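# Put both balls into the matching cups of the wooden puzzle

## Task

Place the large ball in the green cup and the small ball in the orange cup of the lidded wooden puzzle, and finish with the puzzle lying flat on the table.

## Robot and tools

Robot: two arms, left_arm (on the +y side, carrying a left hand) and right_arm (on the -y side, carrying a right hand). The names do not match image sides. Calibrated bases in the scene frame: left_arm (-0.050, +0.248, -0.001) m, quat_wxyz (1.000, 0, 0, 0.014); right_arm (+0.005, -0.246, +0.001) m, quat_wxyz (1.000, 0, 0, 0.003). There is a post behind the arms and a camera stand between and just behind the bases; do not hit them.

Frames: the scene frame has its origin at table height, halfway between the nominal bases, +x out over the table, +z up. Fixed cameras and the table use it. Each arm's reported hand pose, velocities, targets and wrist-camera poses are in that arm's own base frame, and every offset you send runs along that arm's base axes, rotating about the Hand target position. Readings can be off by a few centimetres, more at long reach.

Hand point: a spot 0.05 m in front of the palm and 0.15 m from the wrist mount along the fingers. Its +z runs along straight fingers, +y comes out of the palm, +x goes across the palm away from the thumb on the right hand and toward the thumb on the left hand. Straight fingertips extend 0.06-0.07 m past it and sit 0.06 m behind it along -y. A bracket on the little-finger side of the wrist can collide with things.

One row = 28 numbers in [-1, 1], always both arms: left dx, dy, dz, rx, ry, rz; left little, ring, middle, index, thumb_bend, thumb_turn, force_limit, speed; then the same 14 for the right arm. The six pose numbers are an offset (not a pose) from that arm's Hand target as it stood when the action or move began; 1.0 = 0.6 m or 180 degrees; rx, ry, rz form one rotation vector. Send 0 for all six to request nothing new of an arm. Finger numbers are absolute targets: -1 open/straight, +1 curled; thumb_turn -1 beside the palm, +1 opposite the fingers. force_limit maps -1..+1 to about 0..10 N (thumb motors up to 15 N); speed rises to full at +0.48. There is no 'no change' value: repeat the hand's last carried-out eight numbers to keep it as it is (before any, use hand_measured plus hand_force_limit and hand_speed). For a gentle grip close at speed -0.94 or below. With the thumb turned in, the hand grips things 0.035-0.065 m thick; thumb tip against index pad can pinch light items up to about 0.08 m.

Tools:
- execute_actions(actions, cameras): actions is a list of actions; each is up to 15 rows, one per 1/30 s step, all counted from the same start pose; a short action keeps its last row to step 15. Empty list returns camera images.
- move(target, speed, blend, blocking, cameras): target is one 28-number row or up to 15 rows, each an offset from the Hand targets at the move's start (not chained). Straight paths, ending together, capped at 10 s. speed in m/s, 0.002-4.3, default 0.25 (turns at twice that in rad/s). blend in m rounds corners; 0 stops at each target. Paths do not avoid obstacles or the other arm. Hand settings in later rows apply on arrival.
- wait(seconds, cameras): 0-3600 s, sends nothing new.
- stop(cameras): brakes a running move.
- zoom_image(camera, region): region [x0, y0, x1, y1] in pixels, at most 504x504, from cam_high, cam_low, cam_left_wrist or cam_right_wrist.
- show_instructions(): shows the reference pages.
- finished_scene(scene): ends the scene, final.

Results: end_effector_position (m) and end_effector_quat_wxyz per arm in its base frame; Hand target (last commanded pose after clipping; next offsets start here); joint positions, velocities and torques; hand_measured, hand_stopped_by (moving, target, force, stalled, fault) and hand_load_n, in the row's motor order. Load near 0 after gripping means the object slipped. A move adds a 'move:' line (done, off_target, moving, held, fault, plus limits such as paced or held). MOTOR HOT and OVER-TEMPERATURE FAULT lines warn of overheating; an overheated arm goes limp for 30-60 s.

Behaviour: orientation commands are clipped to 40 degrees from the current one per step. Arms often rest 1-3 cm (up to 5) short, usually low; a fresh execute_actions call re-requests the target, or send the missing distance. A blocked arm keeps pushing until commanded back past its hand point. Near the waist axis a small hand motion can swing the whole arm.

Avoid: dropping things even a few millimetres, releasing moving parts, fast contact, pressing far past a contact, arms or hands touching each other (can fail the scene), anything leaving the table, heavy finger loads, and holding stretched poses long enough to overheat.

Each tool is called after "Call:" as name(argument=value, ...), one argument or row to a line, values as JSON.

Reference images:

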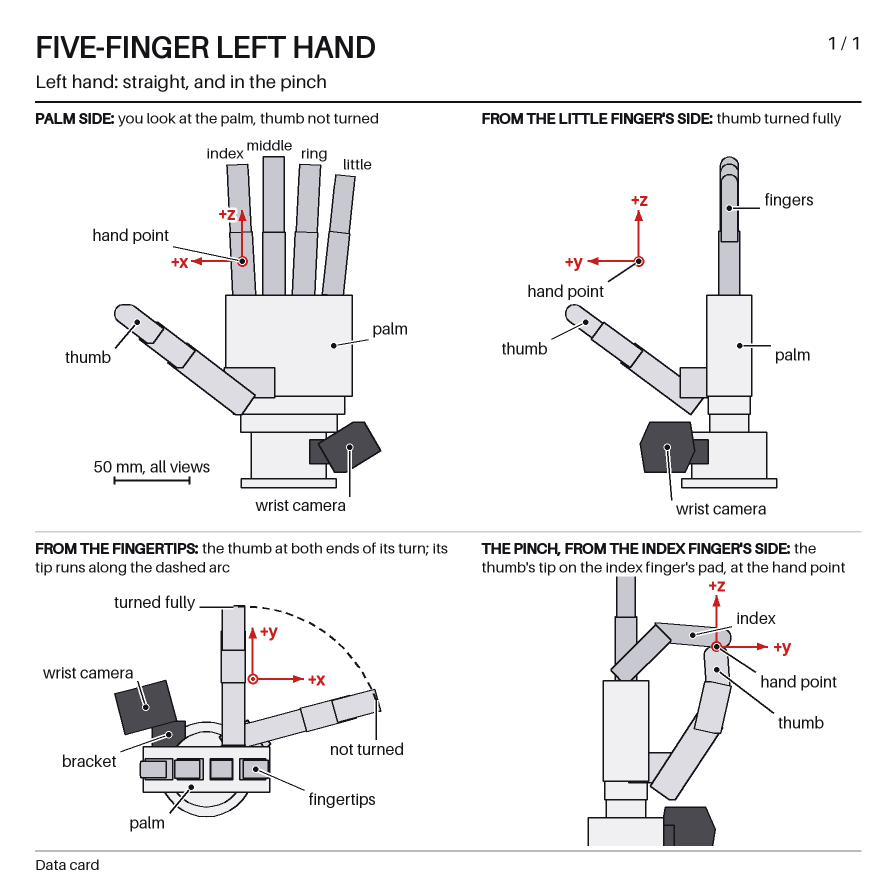

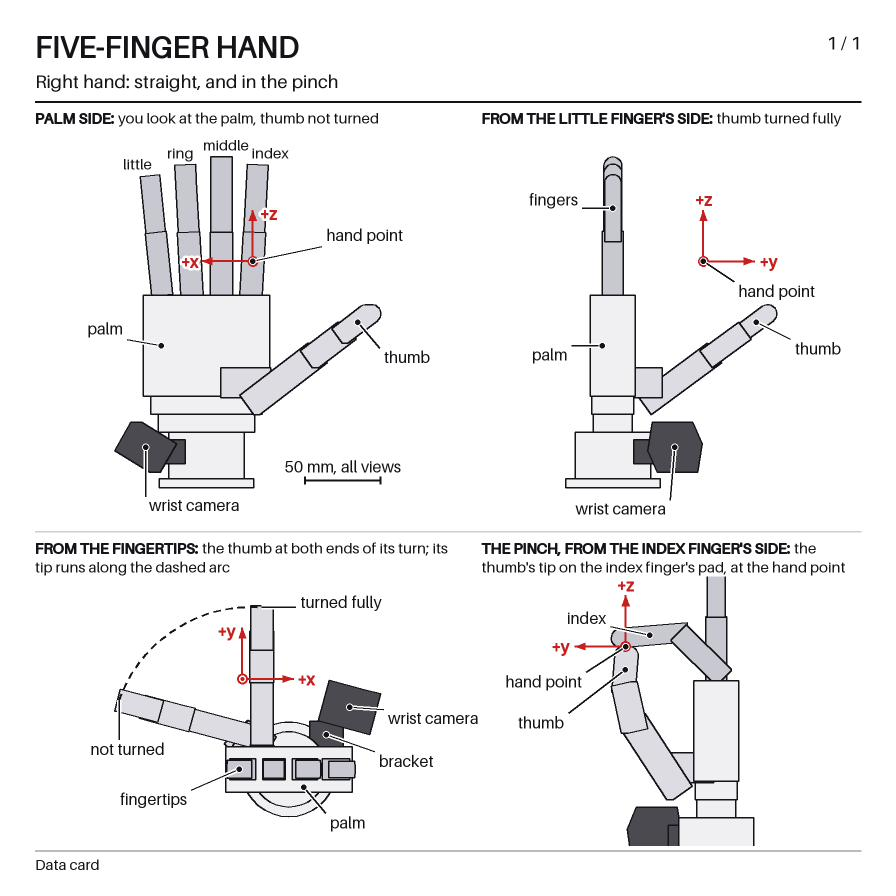

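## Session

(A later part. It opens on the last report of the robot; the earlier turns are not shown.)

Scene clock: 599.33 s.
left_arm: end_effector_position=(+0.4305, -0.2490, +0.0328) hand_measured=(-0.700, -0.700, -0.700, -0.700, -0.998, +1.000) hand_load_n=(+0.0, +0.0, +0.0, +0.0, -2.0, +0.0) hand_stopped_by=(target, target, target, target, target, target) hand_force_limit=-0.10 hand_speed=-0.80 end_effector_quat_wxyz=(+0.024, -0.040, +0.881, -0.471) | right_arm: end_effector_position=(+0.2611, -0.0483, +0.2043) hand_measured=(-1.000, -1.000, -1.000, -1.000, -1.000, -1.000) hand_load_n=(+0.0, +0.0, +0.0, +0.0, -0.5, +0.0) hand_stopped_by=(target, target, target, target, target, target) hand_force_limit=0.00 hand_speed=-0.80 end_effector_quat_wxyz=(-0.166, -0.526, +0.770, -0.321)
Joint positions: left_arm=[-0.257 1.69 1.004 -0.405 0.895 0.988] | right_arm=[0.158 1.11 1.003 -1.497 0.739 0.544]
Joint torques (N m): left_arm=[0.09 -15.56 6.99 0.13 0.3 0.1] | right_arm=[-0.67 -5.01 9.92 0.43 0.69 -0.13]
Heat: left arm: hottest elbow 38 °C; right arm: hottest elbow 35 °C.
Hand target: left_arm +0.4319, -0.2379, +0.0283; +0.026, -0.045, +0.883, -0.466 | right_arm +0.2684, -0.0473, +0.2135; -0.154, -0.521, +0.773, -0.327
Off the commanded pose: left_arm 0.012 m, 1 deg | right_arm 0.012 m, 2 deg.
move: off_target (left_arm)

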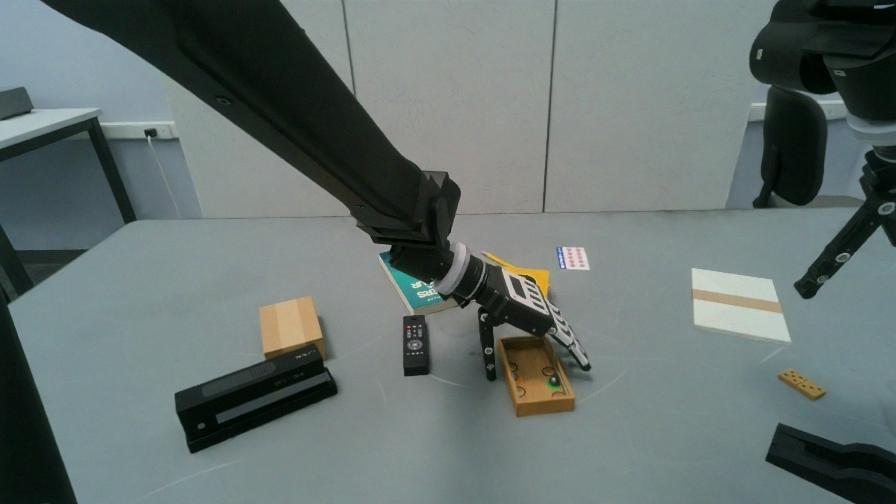

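Call:
move(
  target=[0,0,0.2,0.0,0.0,0.0,-0.7,-0.7,-0.7,-0.7,-1,1,-0.1,-0.8,0,0,0,0,0,0,-1,-1,-1,-1,-1,-1,0,-0.8],
  speed=0.1,
  cameras=["all"],
)

Call:
zoom_image(
  camera="cam_low",
  region=[490, 345, 580, 425],
)

Call:
zoom_image(
  camera="cam_left_wrist",
  region=[130, 85, 330, 285],
)

Scene clock: 604.80 s.
left_arm: end_effector_position=(+0.4103, -0.2403, +0.1216) hand_measured=(-0.700, -0.700, -0.700, -0.700, -1.000, +1.000) hand_load_n=(+0.0, +0.0, +0.0, +0.0, +0.0, +0.0) hand_stopped_by=(target, target, target, target, target, target) hand_force_limit=-0.10 hand_speed=-0.80 end_effector_quat_wxyz=(-0.005, -0.057, +0.887, -0.458) | right_arm: end_effector_position=(+0.2611, -0.0483, +0.2043) hand_measured=(-1.000, -1.000, -1.000, -1.000, -1.000, -1.000) hand_load_n=(+0.0, +0.0, +0.0, +0.0, +0.0, +0.0) hand_stopped_by=(target, target, target, target, target, target) hand_force_limit=0.00 hand_speed=-0.80 end_effector_quat_wxyz=(-0.166, -0.526, +0.770, -0.321)
Joint positions: left_arm=[-0.253 1.54 1.104 -0.732 0.889 0.996] | right_arm=[0.158 1.11 1.003 -1.497 0.739 0.544]
Joint torques (N m): left_arm=[-0.32 -16.21 12.81 0.16 0.52 0.01] | right_arm=[-0.73 -5.01 9.94 0.43 0.7 -0.14]
Heat: left arm: hottest elbow 37 °C; right arm: hottest elbow 35 °C.
Hand target: left_arm +0.4318, -0.2379, +0.1484; +0.026, -0.044, +0.883, -0.466 | right_arm +0.2684, -0.0473, +0.2135; -0.154, -0.521, +0.773, -0.327
Off the commanded pose: left_arm 0.034 m, 4 deg | right_arm 0.012 m, 2 deg.
move: off_target (left_arm)
cam_left_wrist: T_world_to_cam=[[-0.15855, -0.61154, 0.77517, -0.16978], [-0.85348, 0.47961, 0.2038, 0.43575], [-0.49641, -0.62928, -0.59798, 0.24757]] pos_world=[0.46789, -0.15702, 0.19084]

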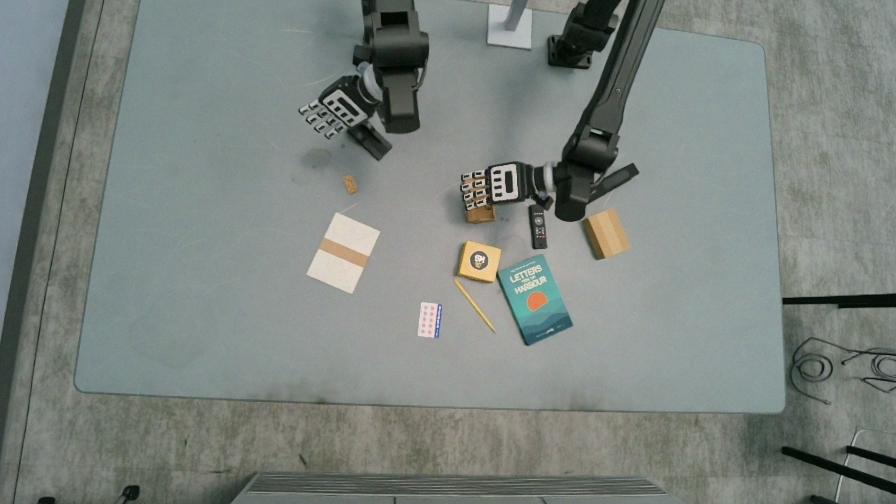

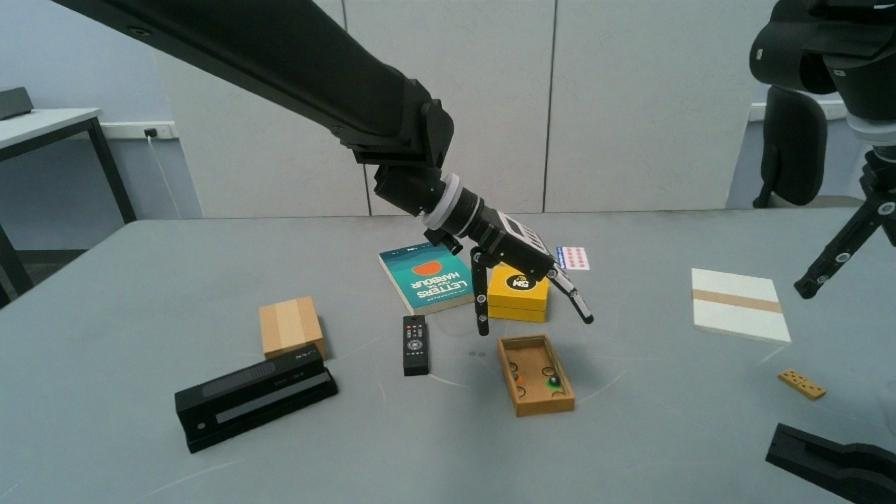

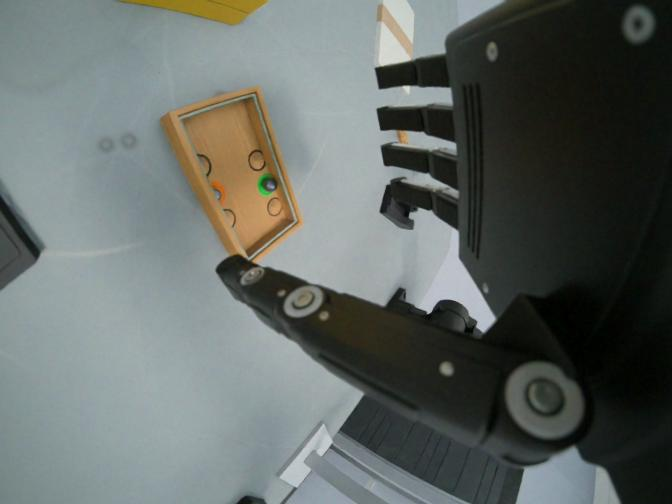

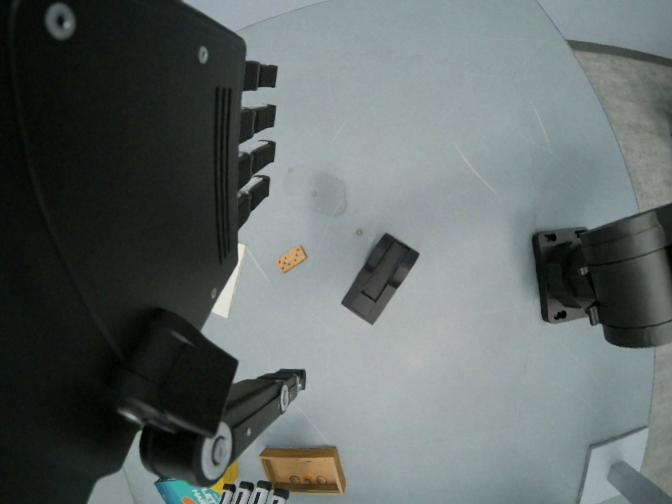

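Scaled by 5.600 from the camera's image (finer frame: 1280x720).

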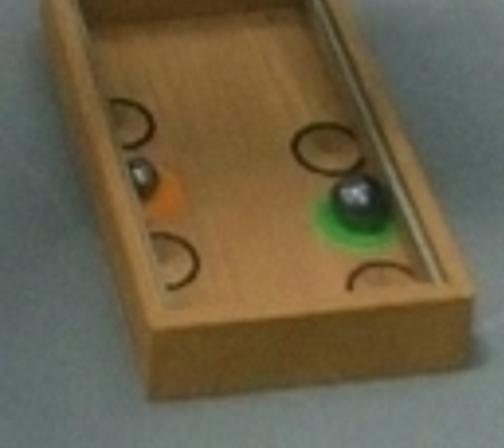

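Scaled by 2.520 from the camera's image (finer frame: 960x720).

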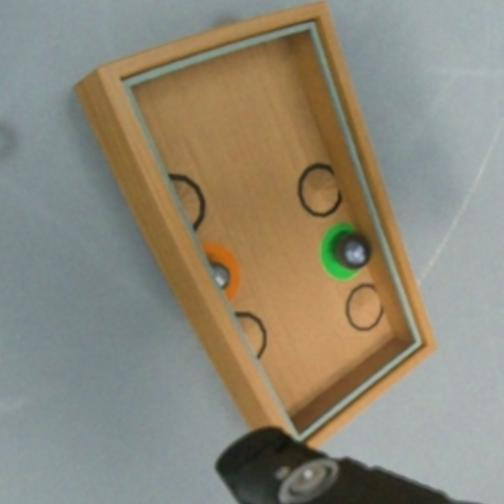

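Call:
finished_scene(
)

The scene is finished: the task was done.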